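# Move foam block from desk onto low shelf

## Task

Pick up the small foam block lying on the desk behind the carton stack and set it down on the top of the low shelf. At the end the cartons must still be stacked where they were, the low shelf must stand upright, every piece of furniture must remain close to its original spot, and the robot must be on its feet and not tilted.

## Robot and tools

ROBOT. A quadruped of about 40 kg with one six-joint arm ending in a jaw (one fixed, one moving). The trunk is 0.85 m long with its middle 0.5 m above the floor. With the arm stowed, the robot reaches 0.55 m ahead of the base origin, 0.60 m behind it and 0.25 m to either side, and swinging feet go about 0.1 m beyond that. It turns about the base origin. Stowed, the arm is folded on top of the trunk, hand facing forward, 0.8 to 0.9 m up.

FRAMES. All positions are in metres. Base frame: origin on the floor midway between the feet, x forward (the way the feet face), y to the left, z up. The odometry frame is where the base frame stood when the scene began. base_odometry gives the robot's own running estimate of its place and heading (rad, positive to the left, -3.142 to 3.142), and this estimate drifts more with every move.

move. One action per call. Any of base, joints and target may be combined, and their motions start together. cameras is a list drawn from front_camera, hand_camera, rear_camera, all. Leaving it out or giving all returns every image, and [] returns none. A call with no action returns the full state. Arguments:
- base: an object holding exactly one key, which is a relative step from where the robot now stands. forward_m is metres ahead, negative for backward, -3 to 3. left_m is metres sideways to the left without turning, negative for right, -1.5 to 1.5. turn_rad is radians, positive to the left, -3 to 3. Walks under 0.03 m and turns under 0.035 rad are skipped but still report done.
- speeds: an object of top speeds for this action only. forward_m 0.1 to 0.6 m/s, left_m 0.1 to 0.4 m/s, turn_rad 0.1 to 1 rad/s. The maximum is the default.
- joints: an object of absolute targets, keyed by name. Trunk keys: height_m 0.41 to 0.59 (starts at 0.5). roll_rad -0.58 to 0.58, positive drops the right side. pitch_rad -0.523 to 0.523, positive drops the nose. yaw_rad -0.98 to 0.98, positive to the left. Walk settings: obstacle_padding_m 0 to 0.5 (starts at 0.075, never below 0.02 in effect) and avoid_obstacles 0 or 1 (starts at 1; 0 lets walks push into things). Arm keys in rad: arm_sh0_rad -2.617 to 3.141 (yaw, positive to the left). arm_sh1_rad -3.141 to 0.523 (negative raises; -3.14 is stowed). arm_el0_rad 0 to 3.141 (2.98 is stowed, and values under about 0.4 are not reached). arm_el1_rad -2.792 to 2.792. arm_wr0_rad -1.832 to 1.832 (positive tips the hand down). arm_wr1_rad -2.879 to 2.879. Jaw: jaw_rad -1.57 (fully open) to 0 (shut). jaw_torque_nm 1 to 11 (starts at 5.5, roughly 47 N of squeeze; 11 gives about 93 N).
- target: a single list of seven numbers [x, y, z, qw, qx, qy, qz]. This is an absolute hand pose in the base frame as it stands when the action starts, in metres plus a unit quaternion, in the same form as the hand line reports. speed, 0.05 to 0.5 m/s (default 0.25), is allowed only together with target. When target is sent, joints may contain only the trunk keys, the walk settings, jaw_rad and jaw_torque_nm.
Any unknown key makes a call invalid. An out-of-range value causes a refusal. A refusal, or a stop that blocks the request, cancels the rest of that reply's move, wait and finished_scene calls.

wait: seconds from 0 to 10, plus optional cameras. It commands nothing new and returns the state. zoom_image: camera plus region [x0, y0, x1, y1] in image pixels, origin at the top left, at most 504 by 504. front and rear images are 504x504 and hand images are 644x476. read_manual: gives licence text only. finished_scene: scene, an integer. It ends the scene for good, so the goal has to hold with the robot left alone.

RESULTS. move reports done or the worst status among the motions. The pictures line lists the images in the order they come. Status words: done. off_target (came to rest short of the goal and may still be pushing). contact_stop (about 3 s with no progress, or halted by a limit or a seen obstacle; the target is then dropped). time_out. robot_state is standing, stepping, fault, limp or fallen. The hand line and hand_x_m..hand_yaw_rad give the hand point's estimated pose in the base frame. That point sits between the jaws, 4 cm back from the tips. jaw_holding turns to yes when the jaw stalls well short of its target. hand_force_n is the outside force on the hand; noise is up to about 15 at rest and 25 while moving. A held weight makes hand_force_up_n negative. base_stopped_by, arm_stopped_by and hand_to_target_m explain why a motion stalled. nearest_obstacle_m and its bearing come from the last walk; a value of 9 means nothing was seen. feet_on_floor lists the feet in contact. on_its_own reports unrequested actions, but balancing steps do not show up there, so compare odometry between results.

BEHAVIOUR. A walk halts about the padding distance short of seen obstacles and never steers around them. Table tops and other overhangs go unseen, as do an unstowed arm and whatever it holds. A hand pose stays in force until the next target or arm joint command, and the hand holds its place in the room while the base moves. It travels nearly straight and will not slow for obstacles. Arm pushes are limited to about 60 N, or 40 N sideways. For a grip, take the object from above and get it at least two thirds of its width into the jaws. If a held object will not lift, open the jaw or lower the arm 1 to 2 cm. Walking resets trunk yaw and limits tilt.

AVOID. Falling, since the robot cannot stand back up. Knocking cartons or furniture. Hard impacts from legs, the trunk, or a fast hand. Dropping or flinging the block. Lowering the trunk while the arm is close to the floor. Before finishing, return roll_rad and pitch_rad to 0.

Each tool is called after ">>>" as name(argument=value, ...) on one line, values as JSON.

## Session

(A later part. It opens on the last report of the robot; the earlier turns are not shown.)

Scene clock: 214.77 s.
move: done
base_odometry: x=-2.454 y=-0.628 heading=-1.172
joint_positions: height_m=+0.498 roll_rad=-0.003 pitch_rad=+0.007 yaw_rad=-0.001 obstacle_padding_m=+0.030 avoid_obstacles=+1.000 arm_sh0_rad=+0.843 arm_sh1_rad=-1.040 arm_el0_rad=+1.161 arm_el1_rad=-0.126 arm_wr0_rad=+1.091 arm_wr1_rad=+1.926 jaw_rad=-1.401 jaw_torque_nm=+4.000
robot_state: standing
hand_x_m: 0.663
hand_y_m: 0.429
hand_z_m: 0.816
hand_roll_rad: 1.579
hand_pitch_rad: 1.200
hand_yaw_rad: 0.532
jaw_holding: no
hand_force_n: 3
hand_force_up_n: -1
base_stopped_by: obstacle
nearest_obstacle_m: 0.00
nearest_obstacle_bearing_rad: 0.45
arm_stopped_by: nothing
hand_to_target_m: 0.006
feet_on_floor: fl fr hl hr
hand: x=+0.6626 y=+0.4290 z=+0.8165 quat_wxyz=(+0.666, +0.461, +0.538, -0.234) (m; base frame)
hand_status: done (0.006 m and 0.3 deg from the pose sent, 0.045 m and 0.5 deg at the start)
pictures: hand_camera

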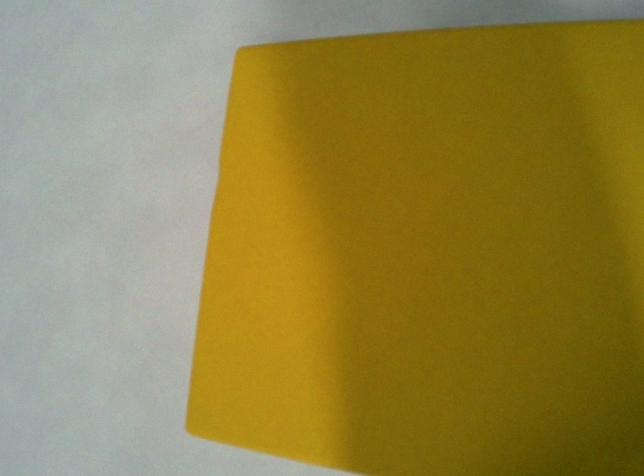

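>>> move(target=[0.659, 0.424, 0.786, 0.6666, 0.4613, 0.5358, -0.2358], cameras=["hand_camera"], speed=0.06)

Scene clock: 218.73 s.
move: done
base_odometry: x=-2.455 y=-0.628 heading=-1.172
joint_positions: height_m=+0.498 roll_rad=-0.003 pitch_rad=+0.007 yaw_rad=-0.001 obstacle_padding_m=+0.030 avoid_obstacles=+1.000 arm_sh0_rad=+0.842 arm_sh1_rad=-1.038 arm_el0_rad=+1.231 arm_el1_rad=-0.131 arm_wr0_rad=+1.022 arm_wr1_rad=+1.935 jaw_rad=-1.401 jaw_torque_nm=+4.000
robot_state: standing
hand_x_m: 0.663
hand_y_m: 0.429
hand_z_m: 0.786
hand_roll_rad: 1.576
hand_pitch_rad: 1.203
hand_yaw_rad: 0.529
jaw_holding: no
hand_force_n: 4
hand_force_up_n: -1
base_stopped_by: obstacle
nearest_obstacle_m: 0.00
nearest_obstacle_bearing_rad: 0.45
arm_stopped_by: nothing
hand_to_target_m: 0.007
feet_on_floor: fl fr hl hr
hand: x=+0.6631 y=+0.4293 z=+0.7865 quat_wxyz=(+0.666, +0.460, +0.538, -0.235) (m; base frame)
hand_status: done (0.007 m and 0.3 deg from the pose sent, 0.031 m and 0.3 deg at the start)
pictures: hand_camera

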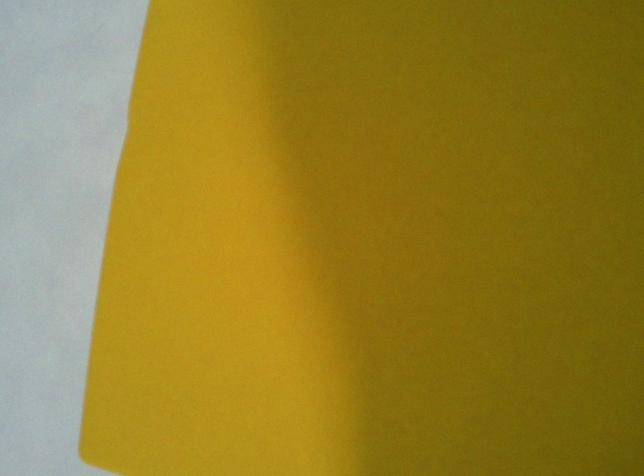

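>>> move(target=[0.657, 0.422, 0.778, 0.6666, 0.4613, 0.5358, -0.2358], cameras=[], speed=0.05)

>>> move(joints={"jaw_rad": 0, "jaw_torque_nm": 4}, cameras=["hand_camera"])

Scene clock: 222.10 s.
move: done
robot_state: standing
hand_x_m: 0.662
hand_y_m: 0.427
hand_z_m: 0.778
hand_roll_rad: 1.574
hand_pitch_rad: 1.203
hand_yaw_rad: 0.527
jaw_holding: no
hand_force_n: 3
hand_force_up_n: -1
base_stopped_by: obstacle
nearest_obstacle_m: 0.00
nearest_obstacle_bearing_rad: 0.45
arm_stopped_by: nothing
hand_to_target_m: 0.007
feet_on_floor: fl fr hl hr
hand_status: done (0.007 m and 0.3 deg from the pose sent, 0.013 m and 0.3 deg at the start)
pictures: none

Scene clock: 225.97 s.
move: contact_stop
base_odometry: x=-2.455 y=-0.628 heading=-1.172
joint_positions: height_m=+0.499 roll_rad=-0.003 pitch_rad=+0.007 yaw_rad=-0.002 obstacle_padding_m=+0.030 avoid_obstacles=+1.000 arm_sh0_rad=+0.845 arm_sh1_rad=-1.065 arm_el0_rad=+1.282 arm_el1_rad=-0.152 arm_wr0_rad=+0.989 arm_wr1_rad=+1.941 jaw_rad=-0.933 jaw_torque_nm=+4.000
joint_status: jaw_rad contact_stop (moved +0.468 of +1.401); the others done
robot_state: standing
hand_x_m: 0.661
hand_y_m: 0.423
hand_z_m: 0.783
hand_roll_rad: 1.541
hand_pitch_rad: 1.187
hand_yaw_rad: 0.502
jaw_holding: yes
hand_force_n: 5
hand_force_up_n: 3
base_stopped_by: obstacle
nearest_obstacle_m: 0.00
nearest_obstacle_bearing_rad: 0.45
arm_stopped_by: nothing
hand_to_target_m: 0.007
feet_on_floor: fl fr hl hr
hand: x=+0.6610 y=+0.4229 z=+0.7834 quat_wxyz=(+0.673, +0.460, +0.532, -0.230) (m; base frame)
pictures: hand_camera

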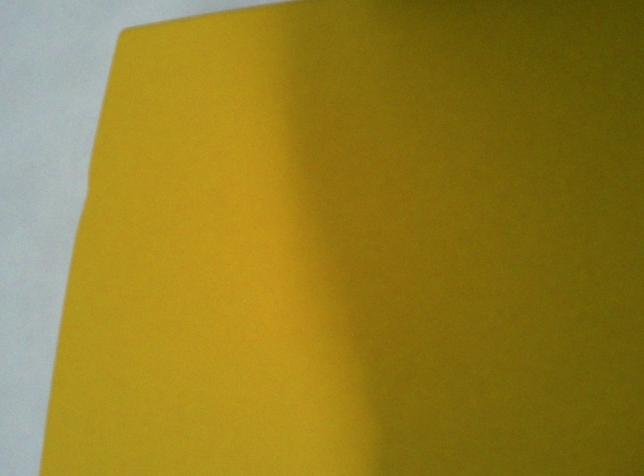

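>>> move(target=[0.655, 0.420, 0.88, 0.6666, 0.4613, 0.5358, -0.2358], joints={"jaw_torque_nm": 5.5}, cameras=["hand_camera"], speed=0.08)

Scene clock: 230.03 s.
move: done
base_odometry: x=-2.454 y=-0.628 heading=-1.172
joint_positions: height_m=+0.498 roll_rad=-0.004 pitch_rad=+0.007 yaw_rad=-0.001 obstacle_padding_m=+0.030 avoid_obstacles=+1.000 arm_sh0_rad=+0.846 arm_sh1_rad=-1.090 arm_el0_rad=+1.075 arm_el1_rad=-0.127 arm_wr0_rad=+1.233 arm_wr1_rad=+1.919 jaw_rad=-0.919 jaw_torque_nm=+5.500
joint_status: all done
robot_state: standing
hand_x_m: 0.649
hand_y_m: 0.414
hand_z_m: 0.879
hand_roll_rad: 1.561
hand_pitch_rad: 1.206
hand_yaw_rad: 0.506
jaw_holding: yes
hand_force_n: 2
hand_force_up_n: -1
base_stopped_by: obstacle
nearest_obstacle_m: 0.00
nearest_obstacle_bearing_rad: 0.45
arm_stopped_by: nothing
hand_to_target_m: 0.008
feet_on_floor: fl fr hl hr
hand: x=+0.6492 y=+0.4141 z=+0.8789 quat_wxyz=(+0.667, +0.460, +0.535, -0.240) (m; base frame)
hand_status: done (0.008 m and 0.5 deg from the pose sent, 0.097 m and 1.1 deg at the start)
pictures: hand_camera

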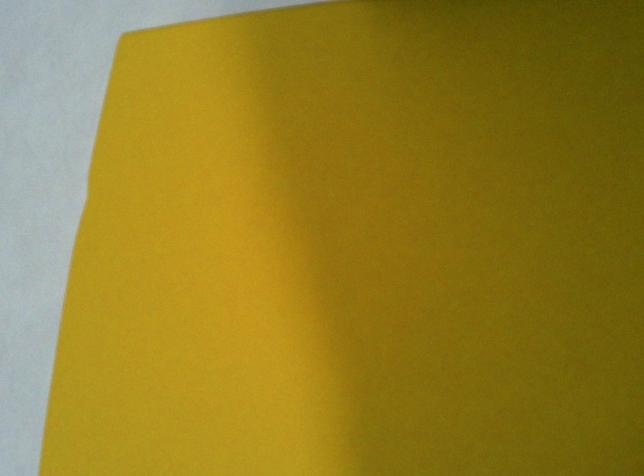

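>>> move(joints={"arm_sh0_rad": 0.3, "arm_sh1_rad": -2.2, "arm_el0_rad": 2.1, "arm_el1_rad": 0, "arm_wr0_rad": 0.5, "arm_wr1_rad": 1.57}, cameras=["hand_camera", "front_camera"])

>>> move(base={"turn_rad": -0.89}, joints={"arm_sh0_rad": 0}, speeds={"turn_rad": 0.5})

Scene clock: 237.57 s.
move: done
joint_status: all done
robot_state: standing
hand_x_m: 0.601
hand_y_m: 0.114
hand_z_m: 0.993
hand_roll_rad: 1.570
hand_pitch_rad: 0.417
hand_yaw_rad: 0.308
jaw_holding: yes
hand_force_n: 3
hand_force_up_n: 1
base_stopped_by: obstacle
nearest_obstacle_m: 0.00
nearest_obstacle_bearing_rad: 0.45
arm_stopped_by: nothing
hand_to_target_m: -1.000
feet_on_floor: fl fr hl hr
pictures: front_camera, hand_camera

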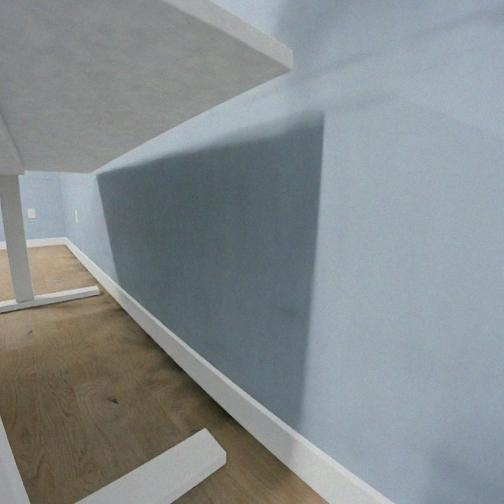

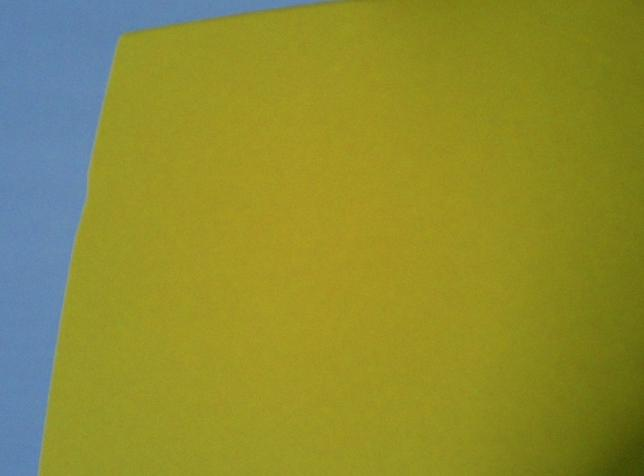

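Scene clock: 243.90 s.
move: contact_stop
base_odometry: x=-2.449 y=-0.636 heading=-2.072
base_status: done
joint_positions: height_m=+0.498 roll_rad=-0.007 pitch_rad=+0.002 yaw_rad=-0.016 obstacle_padding_m=+0.030 avoid_obstacles=+1.000 arm_sh0_rad=+0.066 arm_sh1_rad=-2.416 arm_el0_rad=+2.137 arm_el1_rad=+0.015 arm_wr0_rad=+0.551 arm_wr1_rad=+1.566 jaw_rad=-0.918 jaw_torque_nm=+5.500
joint_status: arm_sh0_rad contact_stop (moved -0.246 of -0.312)
robot_state: standing
hand_x_m: 0.553
hand_y_m: 0.015
hand_z_m: 1.040
hand_roll_rad: 1.572
hand_pitch_rad: 0.275
hand_yaw_rad: 0.055
jaw_holding: yes
hand_force_n: 6
hand_force_up_n: -3
base_stopped_by: unknown
nearest_obstacle_m: 0.03
nearest_obstacle_bearing_rad: 0.11
arm_stopped_by: force
hand_to_target_m: -1.000
feet_on_floor: fl fr hl hr
hand: x=+0.5530 y=+0.0145 z=+1.0405 quat_wxyz=(+0.702, +0.698, +0.116, -0.078) (m; base frame)
pictures: front_camera, hand_camera, rear_camera

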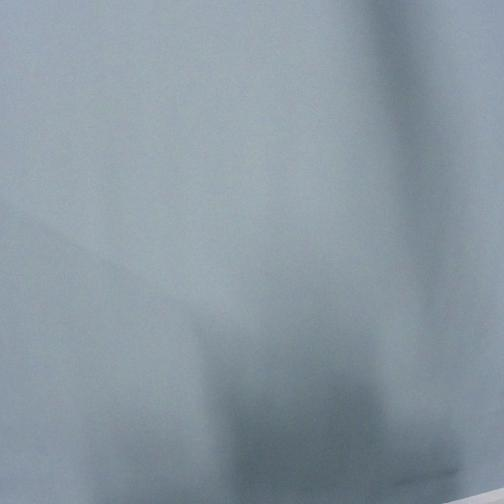

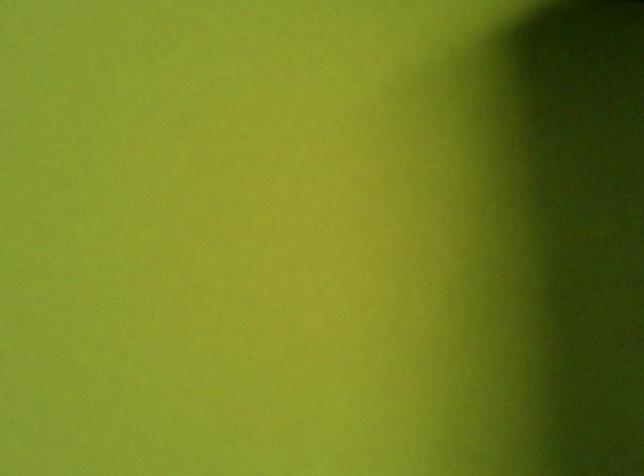

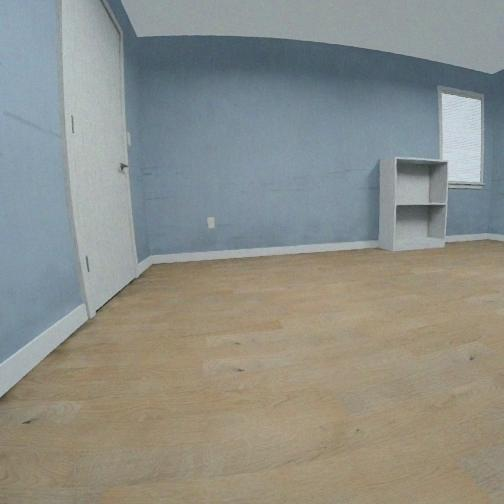

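>>> move(base={"forward_m": -0.4}, speeds={"forward_m": 0.3}, cameras=[])

>>> move(joints={"arm_sh0_rad": 0, "arm_sh1_rad": -2.2, "arm_el0_rad": 2.2, "arm_el1_rad": 0, "arm_wr0_rad": 0.5, "arm_wr1_rad": 1.57}, cameras=["hand_camera"])

>>> move(base={"forward_m": -1.0}, speeds={"forward_m": 0.45})

Scene clock: 250.23 s.
move: done
base_status: done
robot_state: standing
hand_x_m: 0.559
hand_y_m: 0.023
hand_z_m: 1.024
hand_roll_rad: 1.580
hand_pitch_rad: 0.318
hand_yaw_rad: 0.076
jaw_holding: yes
hand_force_n: 1
hand_force_up_n: 0
base_stopped_by: nothing
nearest_obstacle_m: 0.10
nearest_obstacle_bearing_rad: 1.71
arm_stopped_by: force
hand_to_target_m: -1.000
feet_on_floor: fl fr hl hr
pictures: none

Scene clock: 251.03 s.
move: done
joint_status: all done
robot_state: standing
hand_x_m: 0.617
hand_y_m: 0.006
hand_z_m: 0.939
hand_roll_rad: 1.568
hand_pitch_rad: 0.508
hand_yaw_rad: 0.013
jaw_holding: yes
hand_force_n: 2
hand_force_up_n: 0
base_stopped_by: nothing
nearest_obstacle_m: 0.10
nearest_obstacle_bearing_rad: 1.71
arm_stopped_by: nothing
hand_to_target_m: -1.000
feet_on_floor: fl fr hl hr
pictures: hand_camera

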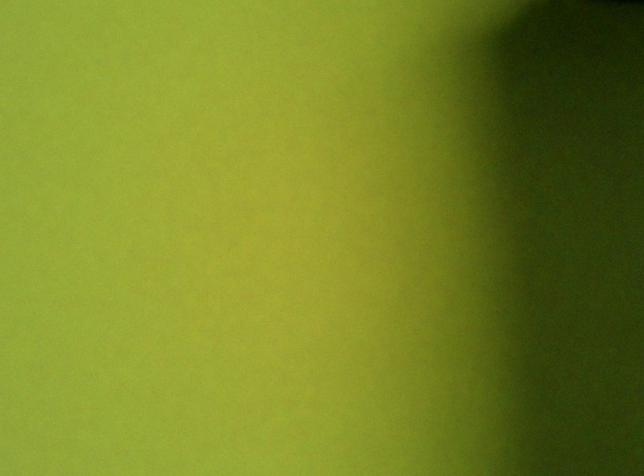

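Scene clock: 255.20 s.
move: done
base_odometry: x=-1.771 y=+0.585 heading=-2.075
base_status: done
joint_positions: height_m=+0.499 roll_rad=-0.012 pitch_rad=-0.004 yaw_rad=+0.002 obstacle_padding_m=+0.030 avoid_obstacles=+1.000 arm_sh0_rad=+0.001 arm_sh1_rad=-2.200 arm_el0_rad=+2.201 arm_el1_rad=+0.002 arm_wr0_rad=+0.502 arm_wr1_rad=+1.566 jaw_rad=-0.917 jaw_torque_nm=+5.500
robot_state: standing
hand_x_m: 0.617
hand_y_m: 0.005
hand_z_m: 0.943
hand_roll_rad: 1.552
hand_pitch_rad: 0.500
hand_yaw_rad: -0.005
jaw_holding: yes
hand_force_n: 2
hand_force_up_n: -1
base_stopped_by: nothing
nearest_obstacle_m: 0.31
nearest_obstacle_bearing_rad: 0.48
arm_stopped_by: nothing
hand_to_target_m: -1.000
feet_on_floor: fl fr hl hr
hand: x=+0.6165 y=+0.0045 z=+0.9435 quat_wxyz=(+0.691, +0.679, +0.175, -0.175) (m; base frame)
pictures: front_camera, hand_camera, rear_camera

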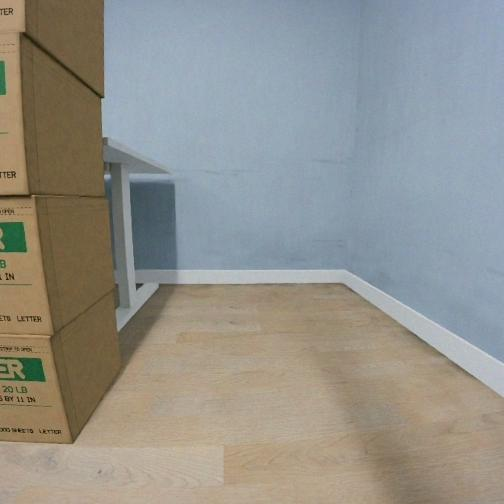

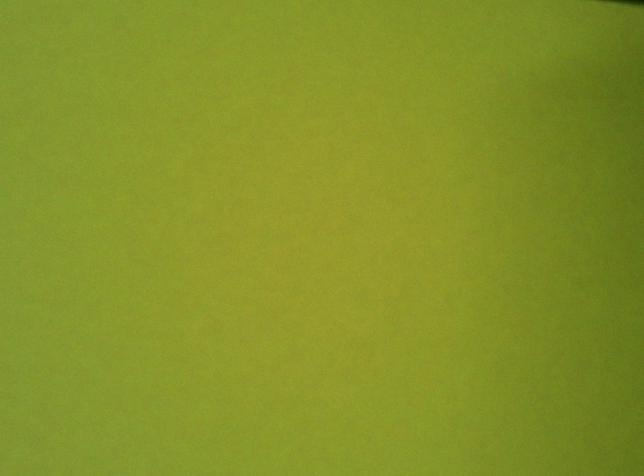

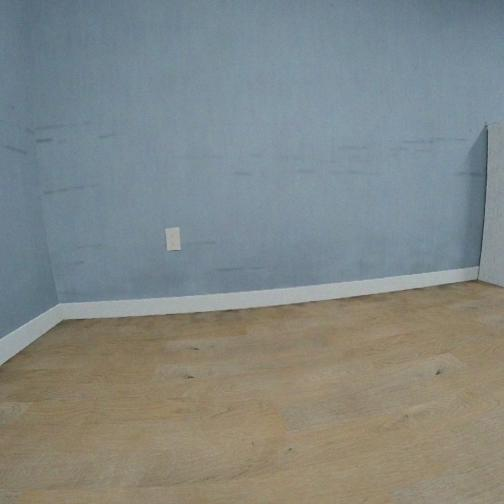

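>>> move(base={"turn_rad": 1.63}, speeds={"turn_rad": 0.7}, cameras=[])

>>> move(base={"forward_m": 2.4}, speeds={"forward_m": 0.5}, cameras=["front_camera"])

>>> move(base={"turn_rad": 0.21})

Scene clock: 267.23 s.
move: done
base_status: done
robot_state: standing
hand_x_m: 0.617
hand_y_m: -0.004
hand_z_m: 0.936
hand_roll_rad: 1.565
hand_pitch_rad: 0.508
hand_yaw_rad: -0.009
jaw_holding: yes
hand_force_n: 2
hand_force_up_n: 0
base_stopped_by: nothing
nearest_obstacle_m: 0.16
nearest_obstacle_bearing_rad: -2.77
arm_stopped_by: nothing
hand_to_target_m: -1.000
feet_on_floor: fl fr hl hr
pictures: none

Scene clock: 273.90 s.
move: done
base_status: done
robot_state: standing
hand_x_m: 0.610
hand_y_m: 0.003
hand_z_m: 0.939
hand_roll_rad: 1.576
hand_pitch_rad: 0.502
hand_yaw_rad: 0.012
jaw_holding: yes
hand_force_n: 2
hand_force_up_n: 0
base_stopped_by: nothing
nearest_obstacle_m: 0.41
nearest_obstacle_bearing_rad: -2.37
arm_stopped_by: nothing
hand_to_target_m: -1.000
feet_on_floor: fl fr hl hr
pictures: front_camera

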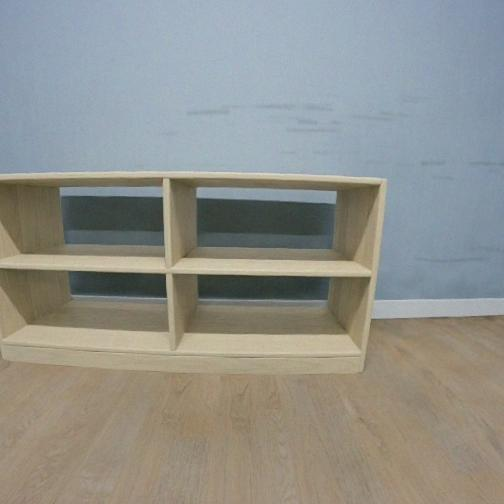

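Scene clock: 276.00 s.
move: done
base_odometry: x=+0.403 y=-0.446 heading=-0.224
base_status: done
joint_positions: height_m=+0.498 roll_rad=+0.008 pitch_rad=+0.006 yaw_rad=-0.011 obstacle_padding_m=+0.030 avoid_obstacles=+1.000 arm_sh0_rad=+0.005 arm_sh1_rad=-2.199 arm_el0_rad=+2.198 arm_el1_rad=+0.001 arm_wr0_rad=+0.500 arm_wr1_rad=+1.566 jaw_rad=-0.917 jaw_torque_nm=+5.500
robot_state: standing
hand_x_m: 0.617
hand_y_m: -0.005
hand_z_m: 0.938
hand_roll_rad: 1.574
hand_pitch_rad: 0.507
hand_yaw_rad: -0.003
jaw_holding: yes
hand_force_n: 2
hand_force_up_n: 0
base_stopped_by: nothing
nearest_obstacle_m: 0.31
nearest_obstacle_bearing_rad: -2.53
arm_stopped_by: nothing
hand_to_target_m: -1.000
feet_on_floor: fl fr hl hr
hand: x=+0.6173 y=-0.0055 z=+0.9375 quat_wxyz=(+0.683, +0.686, +0.176, -0.179) (m; base frame)
pictures: front_camera, hand_camera, rear_camera

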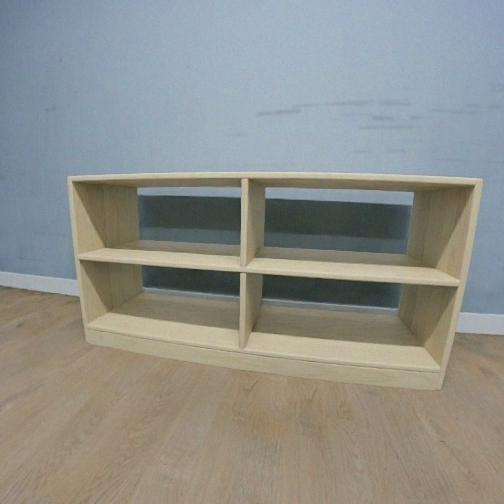

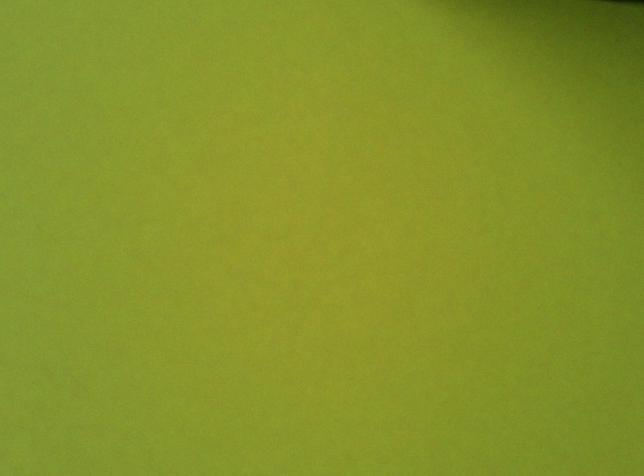

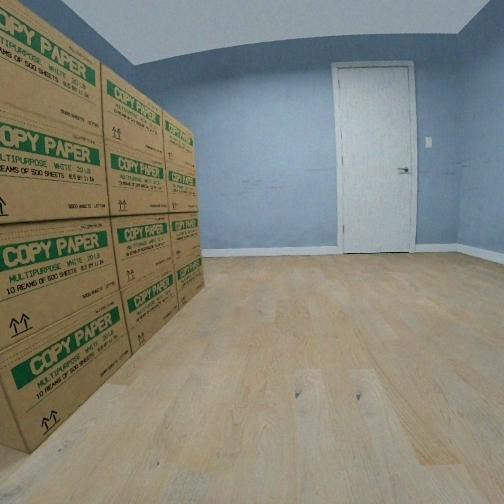

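>>> move(base={"turn_rad": -0.2}, cameras=[])

>>> move(base={"forward_m": 0.39}, speeds={"forward_m": 0.25}, cameras=["front_camera"])

>>> move(target=[0.70, 0.0, 1.0, 0.5836, 0.5836, 0.3993, -0.3993])

Scene clock: 282.47 s.
move: done
base_status: done
robot_state: standing
hand_x_m: 0.616
hand_y_m: 0.008
hand_z_m: 0.938
hand_roll_rad: 1.567
hand_pitch_rad: 0.507
hand_yaw_rad: 0.012
jaw_holding: yes
hand_force_n: 2
hand_force_up_n: -1
base_stopped_by: nothing
nearest_obstacle_m: 0.40
nearest_obstacle_bearing_rad: -2.34
arm_stopped_by: nothing
hand_to_target_m: -1.000
feet_on_floor: fl fr hl hr
pictures: none

Scene clock: 285.37 s.
move: done
base_status: done
robot_state: standing
hand_x_m: 0.614
hand_y_m: 0.002
hand_z_m: 0.936
hand_roll_rad: 1.560
hand_pitch_rad: 0.509
hand_yaw_rad: 0.002
jaw_holding: yes
hand_force_n: 2
hand_force_up_n: 0
base_stopped_by: nothing
nearest_obstacle_m: 0.12
nearest_obstacle_bearing_rad: 0.24
arm_stopped_by: nothing
hand_to_target_m: -1.000
feet_on_floor: fl fr hl hr
pictures: front_camera

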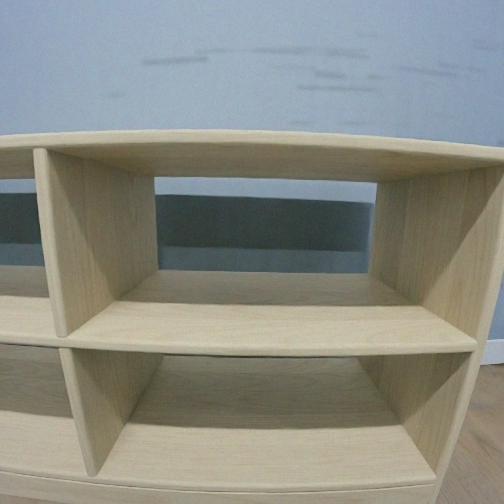

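Scene clock: 287.47 s.
move: done
base_odometry: x=+0.759 y=-0.611 heading=-0.431
joint_positions: height_m=+0.498 roll_rad=-0.002 pitch_rad=+0.006 yaw_rad=+0.004 obstacle_padding_m=+0.030 avoid_obstacles=+1.000 arm_sh0_rad=-0.007 arm_sh1_rad=-1.497 arm_el0_rad=+1.270 arm_el1_rad=+0.004 arm_wr0_rad=+1.411 arm_wr1_rad=+1.566 jaw_rad=-0.917 jaw_torque_nm=+5.500
robot_state: standing
hand_x_m: 0.693
hand_y_m: 0.001
hand_z_m: 1.002
hand_roll_rad: 1.568
hand_pitch_rad: 1.192
hand_yaw_rad: -0.001
jaw_holding: yes
hand_force_n: 1
hand_force_up_n: 0
base_stopped_by: nothing
nearest_obstacle_m: 0.12
nearest_obstacle_bearing_rad: 0.24
arm_stopped_by: nothing
hand_to_target_m: 0.009
feet_on_floor: fl fr hl hr
hand: x=+0.6930 y=+0.0007 z=+1.0022 quat_wxyz=(+0.586, +0.585, +0.397, -0.397) (m; base frame)
hand_status: done (0.009 m and 0.5 deg from the pose sent, 0.107 m and 39.6 deg at the start)
pictures: front_camera, hand_camera, rear_camera

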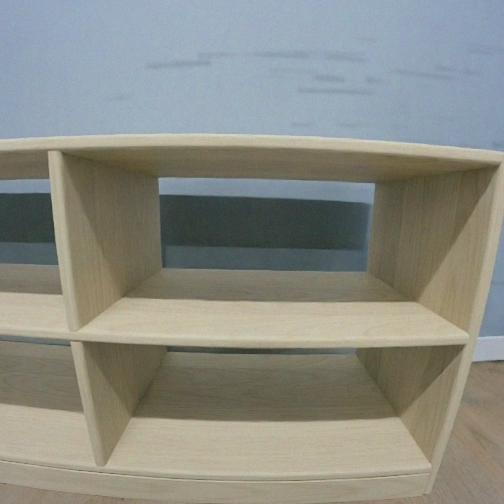

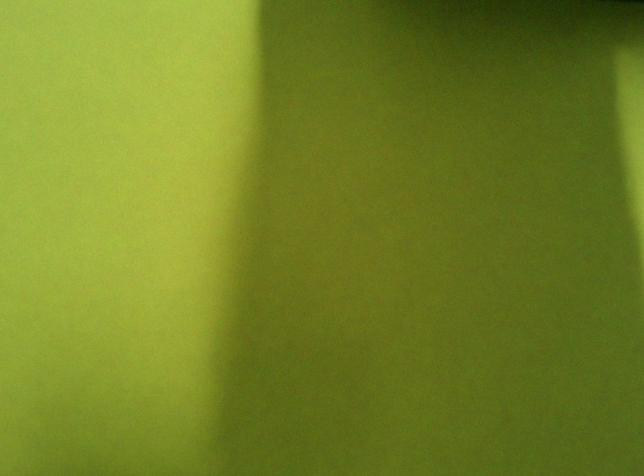

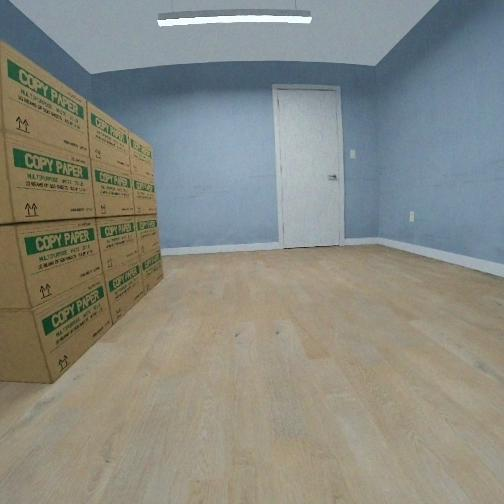

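>>> move(base={"forward_m": 0.07}, joints={"arm_sh0_rad": 0, "arm_sh1_rad": -1.5, "arm_el0_rad": 1.27, "arm_el1_rad": 0, "arm_wr0_rad": 1.4, "arm_wr1_rad": 1.566, "obstacle_padding_m": 0.02}, speeds={"forward_m": 0.15}, cameras=["front_camera"])

>>> move(target=[0.84, 0.0, 0.80, 0.5836, 0.5836, 0.3993, -0.3993], cameras=["front_camera", "hand_camera"])

Scene clock: 296.93 s.
move: done
base_status: done
joint_status: all done
robot_state: standing
hand_x_m: 0.691
hand_y_m: 0.001
hand_z_m: 1.009
hand_roll_rad: 1.575
hand_pitch_rad: 1.170
hand_yaw_rad: 0.011
jaw_holding: yes
hand_force_n: 2
hand_force_up_n: -1
base_stopped_by: nothing
nearest_obstacle_m: 0.07
nearest_obstacle_bearing_rad: 0.09
arm_stopped_by: nothing
hand_to_target_m: -1.000
feet_on_floor: fl fr hl hr
pictures: front_camera

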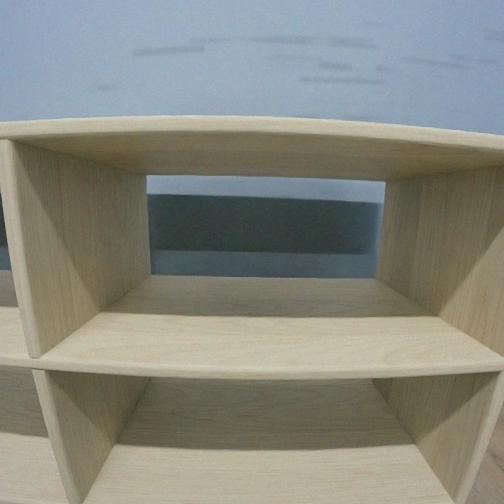

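Scene clock: 298.53 s.
move: done
base_odometry: x=+0.821 y=-0.640 heading=-0.431
joint_positions: height_m=+0.498 roll_rad=+0.002 pitch_rad=+0.005 yaw_rad=-0.002 obstacle_padding_m=+0.020 avoid_obstacles=+1.000 arm_sh0_rad=+0.003 arm_sh1_rad=-1.088 arm_el0_rad=+1.271 arm_el1_rad=+0.001 arm_wr0_rad=+1.020 arm_wr1_rad=+1.567 jaw_rad=-0.917 jaw_torque_nm=+5.500
robot_state: standing
hand_x_m: 0.835
hand_y_m: 0.000
hand_z_m: 0.800
hand_roll_rad: 1.572
hand_pitch_rad: 1.208
hand_yaw_rad: 0.006
jaw_holding: yes
hand_force_n: 1
hand_force_up_n: -1
base_stopped_by: nothing
nearest_obstacle_m: 0.07
nearest_obstacle_bearing_rad: 0.09
arm_stopped_by: nothing
hand_to_target_m: 0.006
feet_on_floor: fl fr hl hr
hand: x=+0.8347 y=+0.0000 z=+0.8004 quat_wxyz=(+0.583, +0.581, +0.403, -0.400) (m; base frame)
hand_status: done (0.006 m and 0.5 deg from the pose sent, 0.257 m and 1.8 deg at the start)
pictures: front_camera, hand_camera

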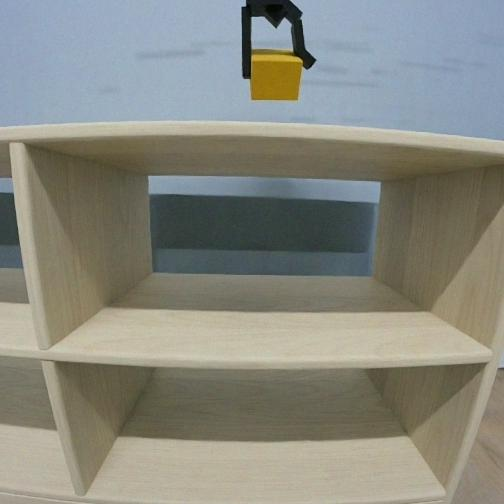

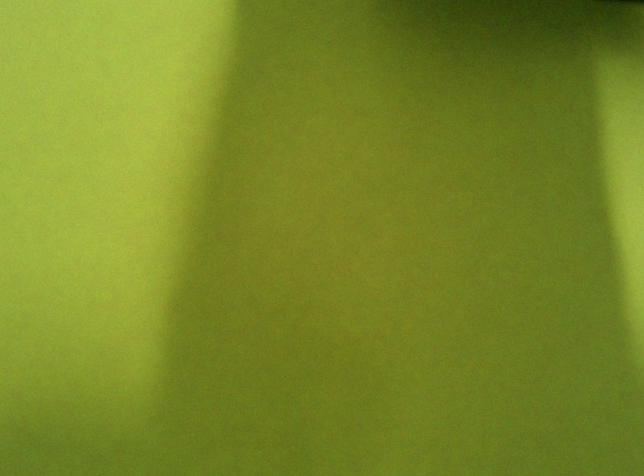

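>>> move(target=[0.84, 0.0, 0.715, 0.5836, 0.5836, 0.3993, -0.3993], cameras=["front_camera"], speed=0.08)

>>> move(target=[0.84, 0.0, 0.698, 0.5836, 0.5836, 0.3993, -0.3993], cameras=["front_camera"], speed=0.05)

Scene clock: 304.07 s.
move: done
robot_state: standing
hand_x_m: 0.846
hand_y_m: 0.001
hand_z_m: 0.713
hand_roll_rad: 1.568
hand_pitch_rad: 1.205
hand_yaw_rad: 0.002
jaw_holding: yes
hand_force_n: 4
hand_force_up_n: -1
base_stopped_by: nothing
nearest_obstacle_m: 0.07
nearest_obstacle_bearing_rad: 0.09
arm_stopped_by: nothing
hand_to_target_m: 0.006
feet_on_floor: fl fr hl hr
hand_status: done (0.006 m and 0.4 deg from the pose sent, 0.086 m and 0.5 deg at the start)
pictures: front_camera

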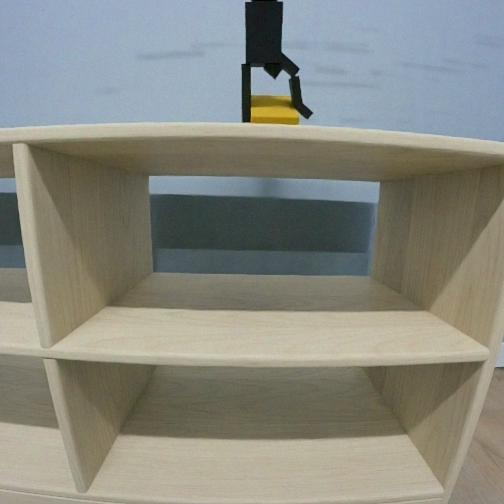

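Scene clock: 304.63 s.
move: done
base_odometry: x=+0.821 y=-0.640 heading=-0.431
joint_positions: height_m=+0.498 roll_rad=+0.001 pitch_rad=+0.005 yaw_rad=-0.001 obstacle_padding_m=+0.020 avoid_obstacles=+1.000 arm_sh0_rad=+0.003 arm_sh1_rad=-1.012 arm_el0_rad=+1.415 arm_el1_rad=+0.001 arm_wr0_rad=+0.797 arm_wr1_rad=+1.567 jaw_rad=-0.917 jaw_torque_nm=+5.500
robot_state: standing
hand_x_m: 0.844
hand_y_m: 0.000
hand_z_m: 0.698
hand_roll_rad: 1.568
hand_pitch_rad: 1.206
hand_yaw_rad: 0.002
jaw_holding: yes
hand_force_n: 1
hand_force_up_n: -1
base_stopped_by: nothing
nearest_obstacle_m: 0.07
nearest_obstacle_bearing_rad: 0.09
arm_stopped_by: nothing
hand_to_target_m: 0.004
feet_on_floor: fl fr hl hr
hand: x=+0.8437 y=+0.0004 z=+0.6978 quat_wxyz=(+0.583, +0.581, +0.402, -0.400) (m; base frame)
hand_status: done (0.004 m and 0.4 deg from the pose sent, 0.016 m and 0.4 deg at the start)
pictures: front_camera

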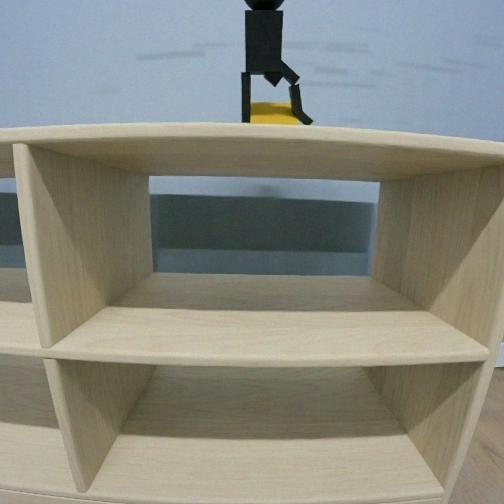

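>>> move(target=[0.84, 0.0, 0.685, 0.5836, 0.5836, 0.3993, -0.3993], cameras=[], speed=0.05)

>>> wait(seconds=0.3, cameras=["front_camera"])

Scene clock: 308.67 s.
move: off_target
robot_state: standing
hand_x_m: 0.844
hand_y_m: 0.000
hand_z_m: 0.695
hand_roll_rad: 1.568
hand_pitch_rad: 1.191
hand_yaw_rad: 0.002
jaw_holding: yes
hand_force_n: 6
hand_force_up_n: 6
base_stopped_by: nothing
nearest_obstacle_m: 0.07
nearest_obstacle_bearing_rad: 0.09
arm_stopped_by: nothing
hand_to_target_m: 0.011
feet_on_floor: fl fr hl hr
hand_status: off_target (0.011 m and 0.6 deg from the pose sent, 0.013 m and 0.4 deg at the start)
pictures: none

Scene clock: 308.97 s.
base_odometry: x=+0.821 y=-0.640 heading=-0.431
joint_positions: height_m=+0.498 roll_rad=+0.001 pitch_rad=+0.005 yaw_rad=-0.001 obstacle_padding_m=+0.020 avoid_obstacles=+1.000 arm_sh0_rad=+0.002 arm_sh1_rad=-1.018 arm_el0_rad=+1.433 arm_el1_rad=+0.001 arm_wr0_rad=+0.769 arm_wr1_rad=+1.567 jaw_rad=-0.918 jaw_torque_nm=+5.500
robot_state: standing
hand_x_m: 0.843
hand_y_m: 0.000
hand_z_m: 0.695
hand_roll_rad: 1.569
hand_pitch_rad: 1.190
hand_yaw_rad: 0.002
jaw_holding: yes
hand_force_n: 6
hand_force_up_n: 5
base_stopped_by: nothing
nearest_obstacle_m: 0.07
nearest_obstacle_bearing_rad: 0.09
arm_stopped_by: nothing
hand_to_target_m: 0.011
feet_on_floor: fl fr hl hr
hand: x=+0.8432 y=+0.0004 z=+0.6954 quat_wxyz=(+0.587, +0.585, +0.397, -0.395) (m; base frame)
hand_status: off_target (0.011 m and 0.6 deg from the pose sent, 0.013 m and 0.4 deg at the start)
wait: 0.30 s; at rest by 0.27 s
pictures: front_camera

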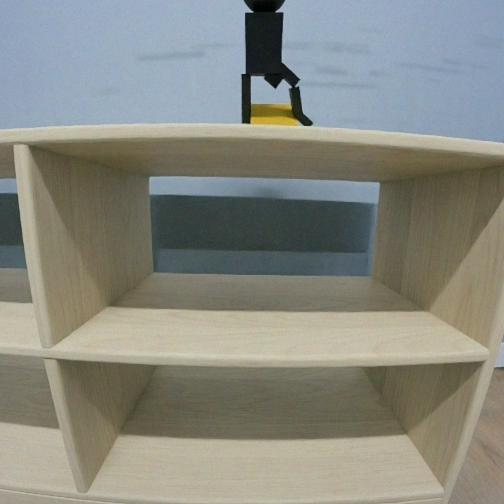

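Contact. Relax, release, lift.

>>> move(target=[0.842, 0.0, 0.694, 0.586, 0.5845, 0.398, -0.396], cameras=[], speed=0.05)

>>> move(joints={"jaw_rad": -1.3}, cameras=["hand_camera"])

>>> move(target=[0.842, 0.004, 0.88, 0.586, 0.5845, 0.398, -0.396], speed=0.1, cameras=["front_camera", "hand_camera"])

Scene clock: 313.77 s.
move: done
robot_state: standing
hand_x_m: 0.843
hand_y_m: 0.000
hand_z_m: 0.696
hand_roll_rad: 1.569
hand_pitch_rad: 1.187
hand_yaw_rad: 0.002
jaw_holding: yes
hand_force_n: 3
hand_force_up_n: 1
base_stopped_by: nothing
nearest_obstacle_m: 0.07
nearest_obstacle_bearing_rad: 0.09
arm_stopped_by: nothing
hand_to_target_m: 0.002
feet_on_floor: fl fr hl hr
hand_status: done (0.002 m and 0.3 deg from the pose sent, 0.002 m and 0.1 deg at the start)
pictures: none

Scene clock: 315.00 s.
move: done
joint_status: all done
robot_state: standing
hand_x_m: 0.843
hand_y_m: 0.000
hand_z_m: 0.695
hand_roll_rad: 1.570
hand_pitch_rad: 1.190
hand_yaw_rad: 0.002
jaw_holding: no
hand_force_n: 2
hand_force_up_n: 0
base_stopped_by: nothing
nearest_obstacle_m: 0.07
nearest_obstacle_bearing_rad: 0.09
arm_stopped_by: nothing
hand_to_target_m: 0.001
feet_on_floor: fl fr hl hr
pictures: hand_camera

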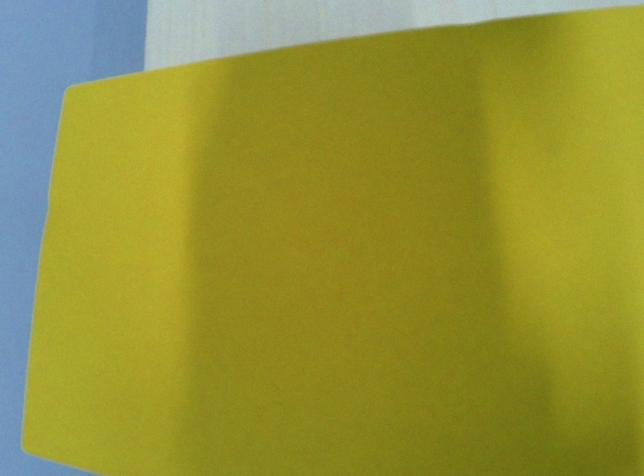

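Scene clock: 317.67 s.
move: done
base_odometry: x=+0.821 y=-0.640 heading=-0.431
joint_positions: height_m=+0.499 roll_rad=+0.000 pitch_rad=+0.005 yaw_rad=-0.001 obstacle_padding_m=+0.020 avoid_obstacles=+1.000 arm_sh0_rad=+0.007 arm_sh1_rad=-1.071 arm_el0_rad=+1.056 arm_el1_rad=+0.002 arm_wr0_rad=+1.209 arm_wr1_rad=+1.567 jaw_rad=-1.301 jaw_torque_nm=+5.500
robot_state: standing
hand_x_m: 0.833
hand_y_m: 0.003
hand_z_m: 0.879
hand_roll_rad: 1.570
hand_pitch_rad: 1.199
hand_yaw_rad: 0.008
jaw_holding: no
hand_force_n: 1
hand_force_up_n: 0
base_stopped_by: nothing
nearest_obstacle_m: 0.07
nearest_obstacle_bearing_rad: 0.09
arm_stopped_by: nothing
hand_to_target_m: 0.009
feet_on_floor: fl fr hl hr
hand: x=+0.8334 y=+0.0030 z=+0.8792 quat_wxyz=(+0.586, +0.582, +0.401, -0.397) (m; base frame)
hand_status: done (0.009 m and 0.5 deg from the pose sent, 0.185 m and 0.1 deg at the start)
pictures: front_camera, hand_camera

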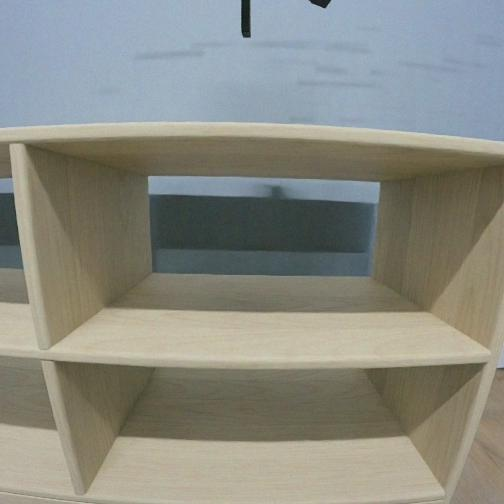

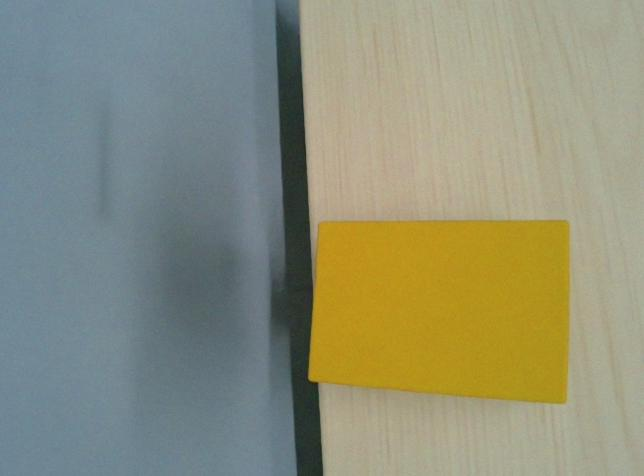

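>>> move()

Scene clock: 320.63 s.
base_odometry: x=+0.821 y=-0.640 heading=-0.431
base_status: not commanded
joint_positions: height_m=+0.499 roll_rad=+0.001 pitch_rad=+0.005 yaw_rad=-0.002 obstacle_padding_m=+0.020 avoid_obstacles=+1.000 arm_sh0_rad=+0.009 arm_sh1_rad=-1.060 arm_el0_rad=+1.039 arm_el1_rad=+0.002 arm_wr0_rad=+1.213 arm_wr1_rad=+1.568 jaw_rad=-1.301 jaw_torque_nm=+5.500
joint_status: not commanded
robot_state: standing
hand_x_m: 0.836
hand_y_m: 0.004
hand_z_m: 0.879
hand_roll_rad: 1.572
hand_pitch_rad: 1.198
hand_yaw_rad: 0.010
jaw_holding: no
hand_force_n: 1
hand_force_up_n: 0
base_stopped_by: nothing
nearest_obstacle_m: 0.07
nearest_obstacle_bearing_rad: 0.09
arm_stopped_by: nothing
hand_to_target_m: 0.007
feet_on_floor: fl fr hl hr
hand: x=+0.8357 y=+0.0037 z=+0.8793 quat_wxyz=(+0.586, +0.582, +0.401, -0.396) (m; base frame)
hand_status: done (0.007 m and 0.5 deg from the pose sent, 0.185 m and 0.1 deg at the start)
pictures: front_camera, hand_camera, rear_camera

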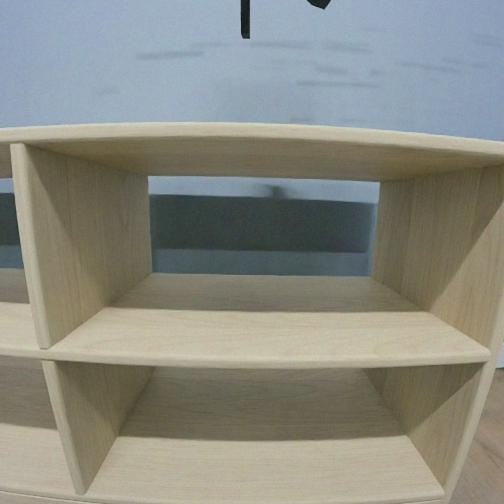

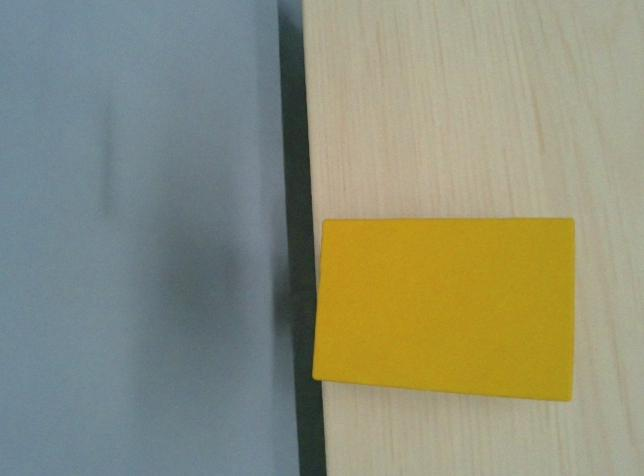

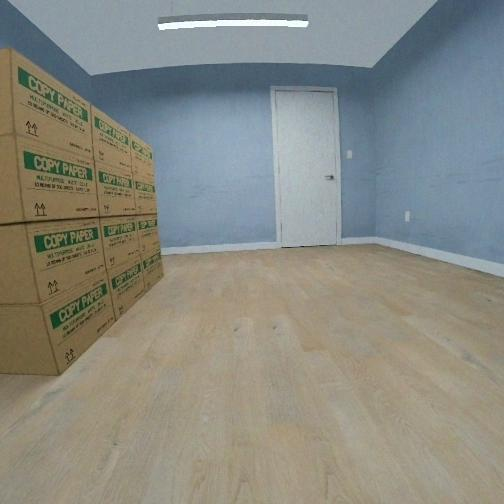

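>>> zoom_image(camera="front_camera", region=[180, 60, 380, 210])

Scaled by 2.520.

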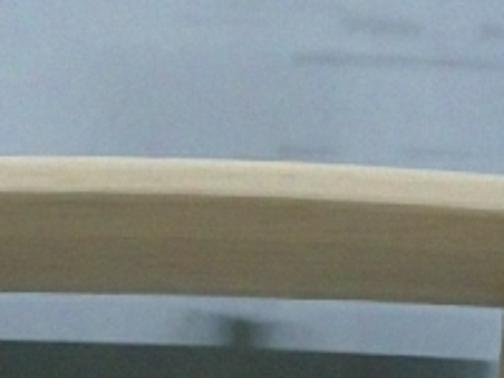

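>>> move(joints={"arm_sh0_rad": 0.0, "arm_sh1_rad": -1.9, "arm_el0_rad": 1.9, "arm_el1_rad": 0, "arm_wr0_rad": 0.85, "arm_wr1_rad": 0}, cameras=["hand_camera", "front_camera"])

Scene clock: 339.70 s.
move: done
base_odometry: x=+0.822 y=-0.641 heading=-0.431
joint_positions: height_m=+0.499 roll_rad=+0.001 pitch_rad=+0.006 yaw_rad=+0.000 obstacle_padding_m=+0.020 avoid_obstacles=+1.000 arm_sh0_rad=+0.008 arm_sh1_rad=-1.891 arm_el0_rad=+1.888 arm_el1_rad=+0.002 arm_wr0_rad=+0.855 arm_wr1_rad=+0.008 jaw_rad=-1.301 jaw_torque_nm=+5.500
joint_status: all done
robot_state: standing
hand_x_m: 0.655
hand_y_m: 0.003
hand_z_m: 0.933
hand_roll_rad: 0.010
hand_pitch_rad: 0.859
hand_yaw_rad: 0.008
jaw_holding: no
hand_force_n: 3
hand_force_up_n: 0
base_stopped_by: nothing
nearest_obstacle_m: 0.07
nearest_obstacle_bearing_rad: 0.09
arm_stopped_by: nothing
hand_to_target_m: -1.000
feet_on_floor: fl fr hl hr
hand: x=+0.6546 y=+0.0031 z=+0.9329 quat_wxyz=(+0.909, +0.003, +0.416, +0.002) (m; base frame)
pictures: front_camera, hand_camera

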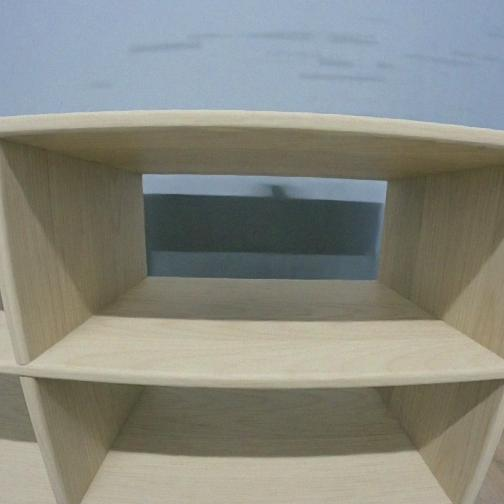

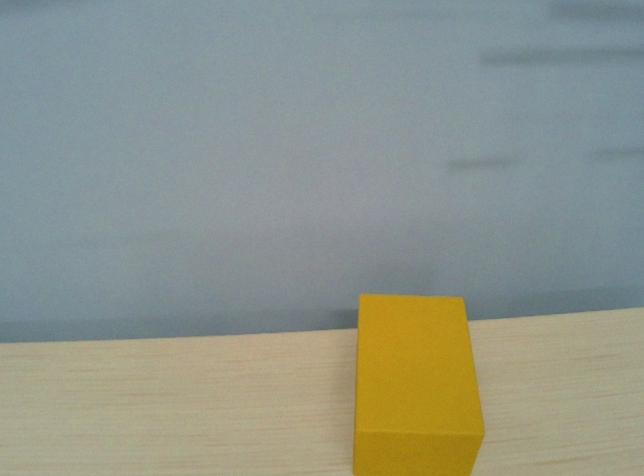

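>>> finished_scene(scene=2)

The scene is finished: the task was done.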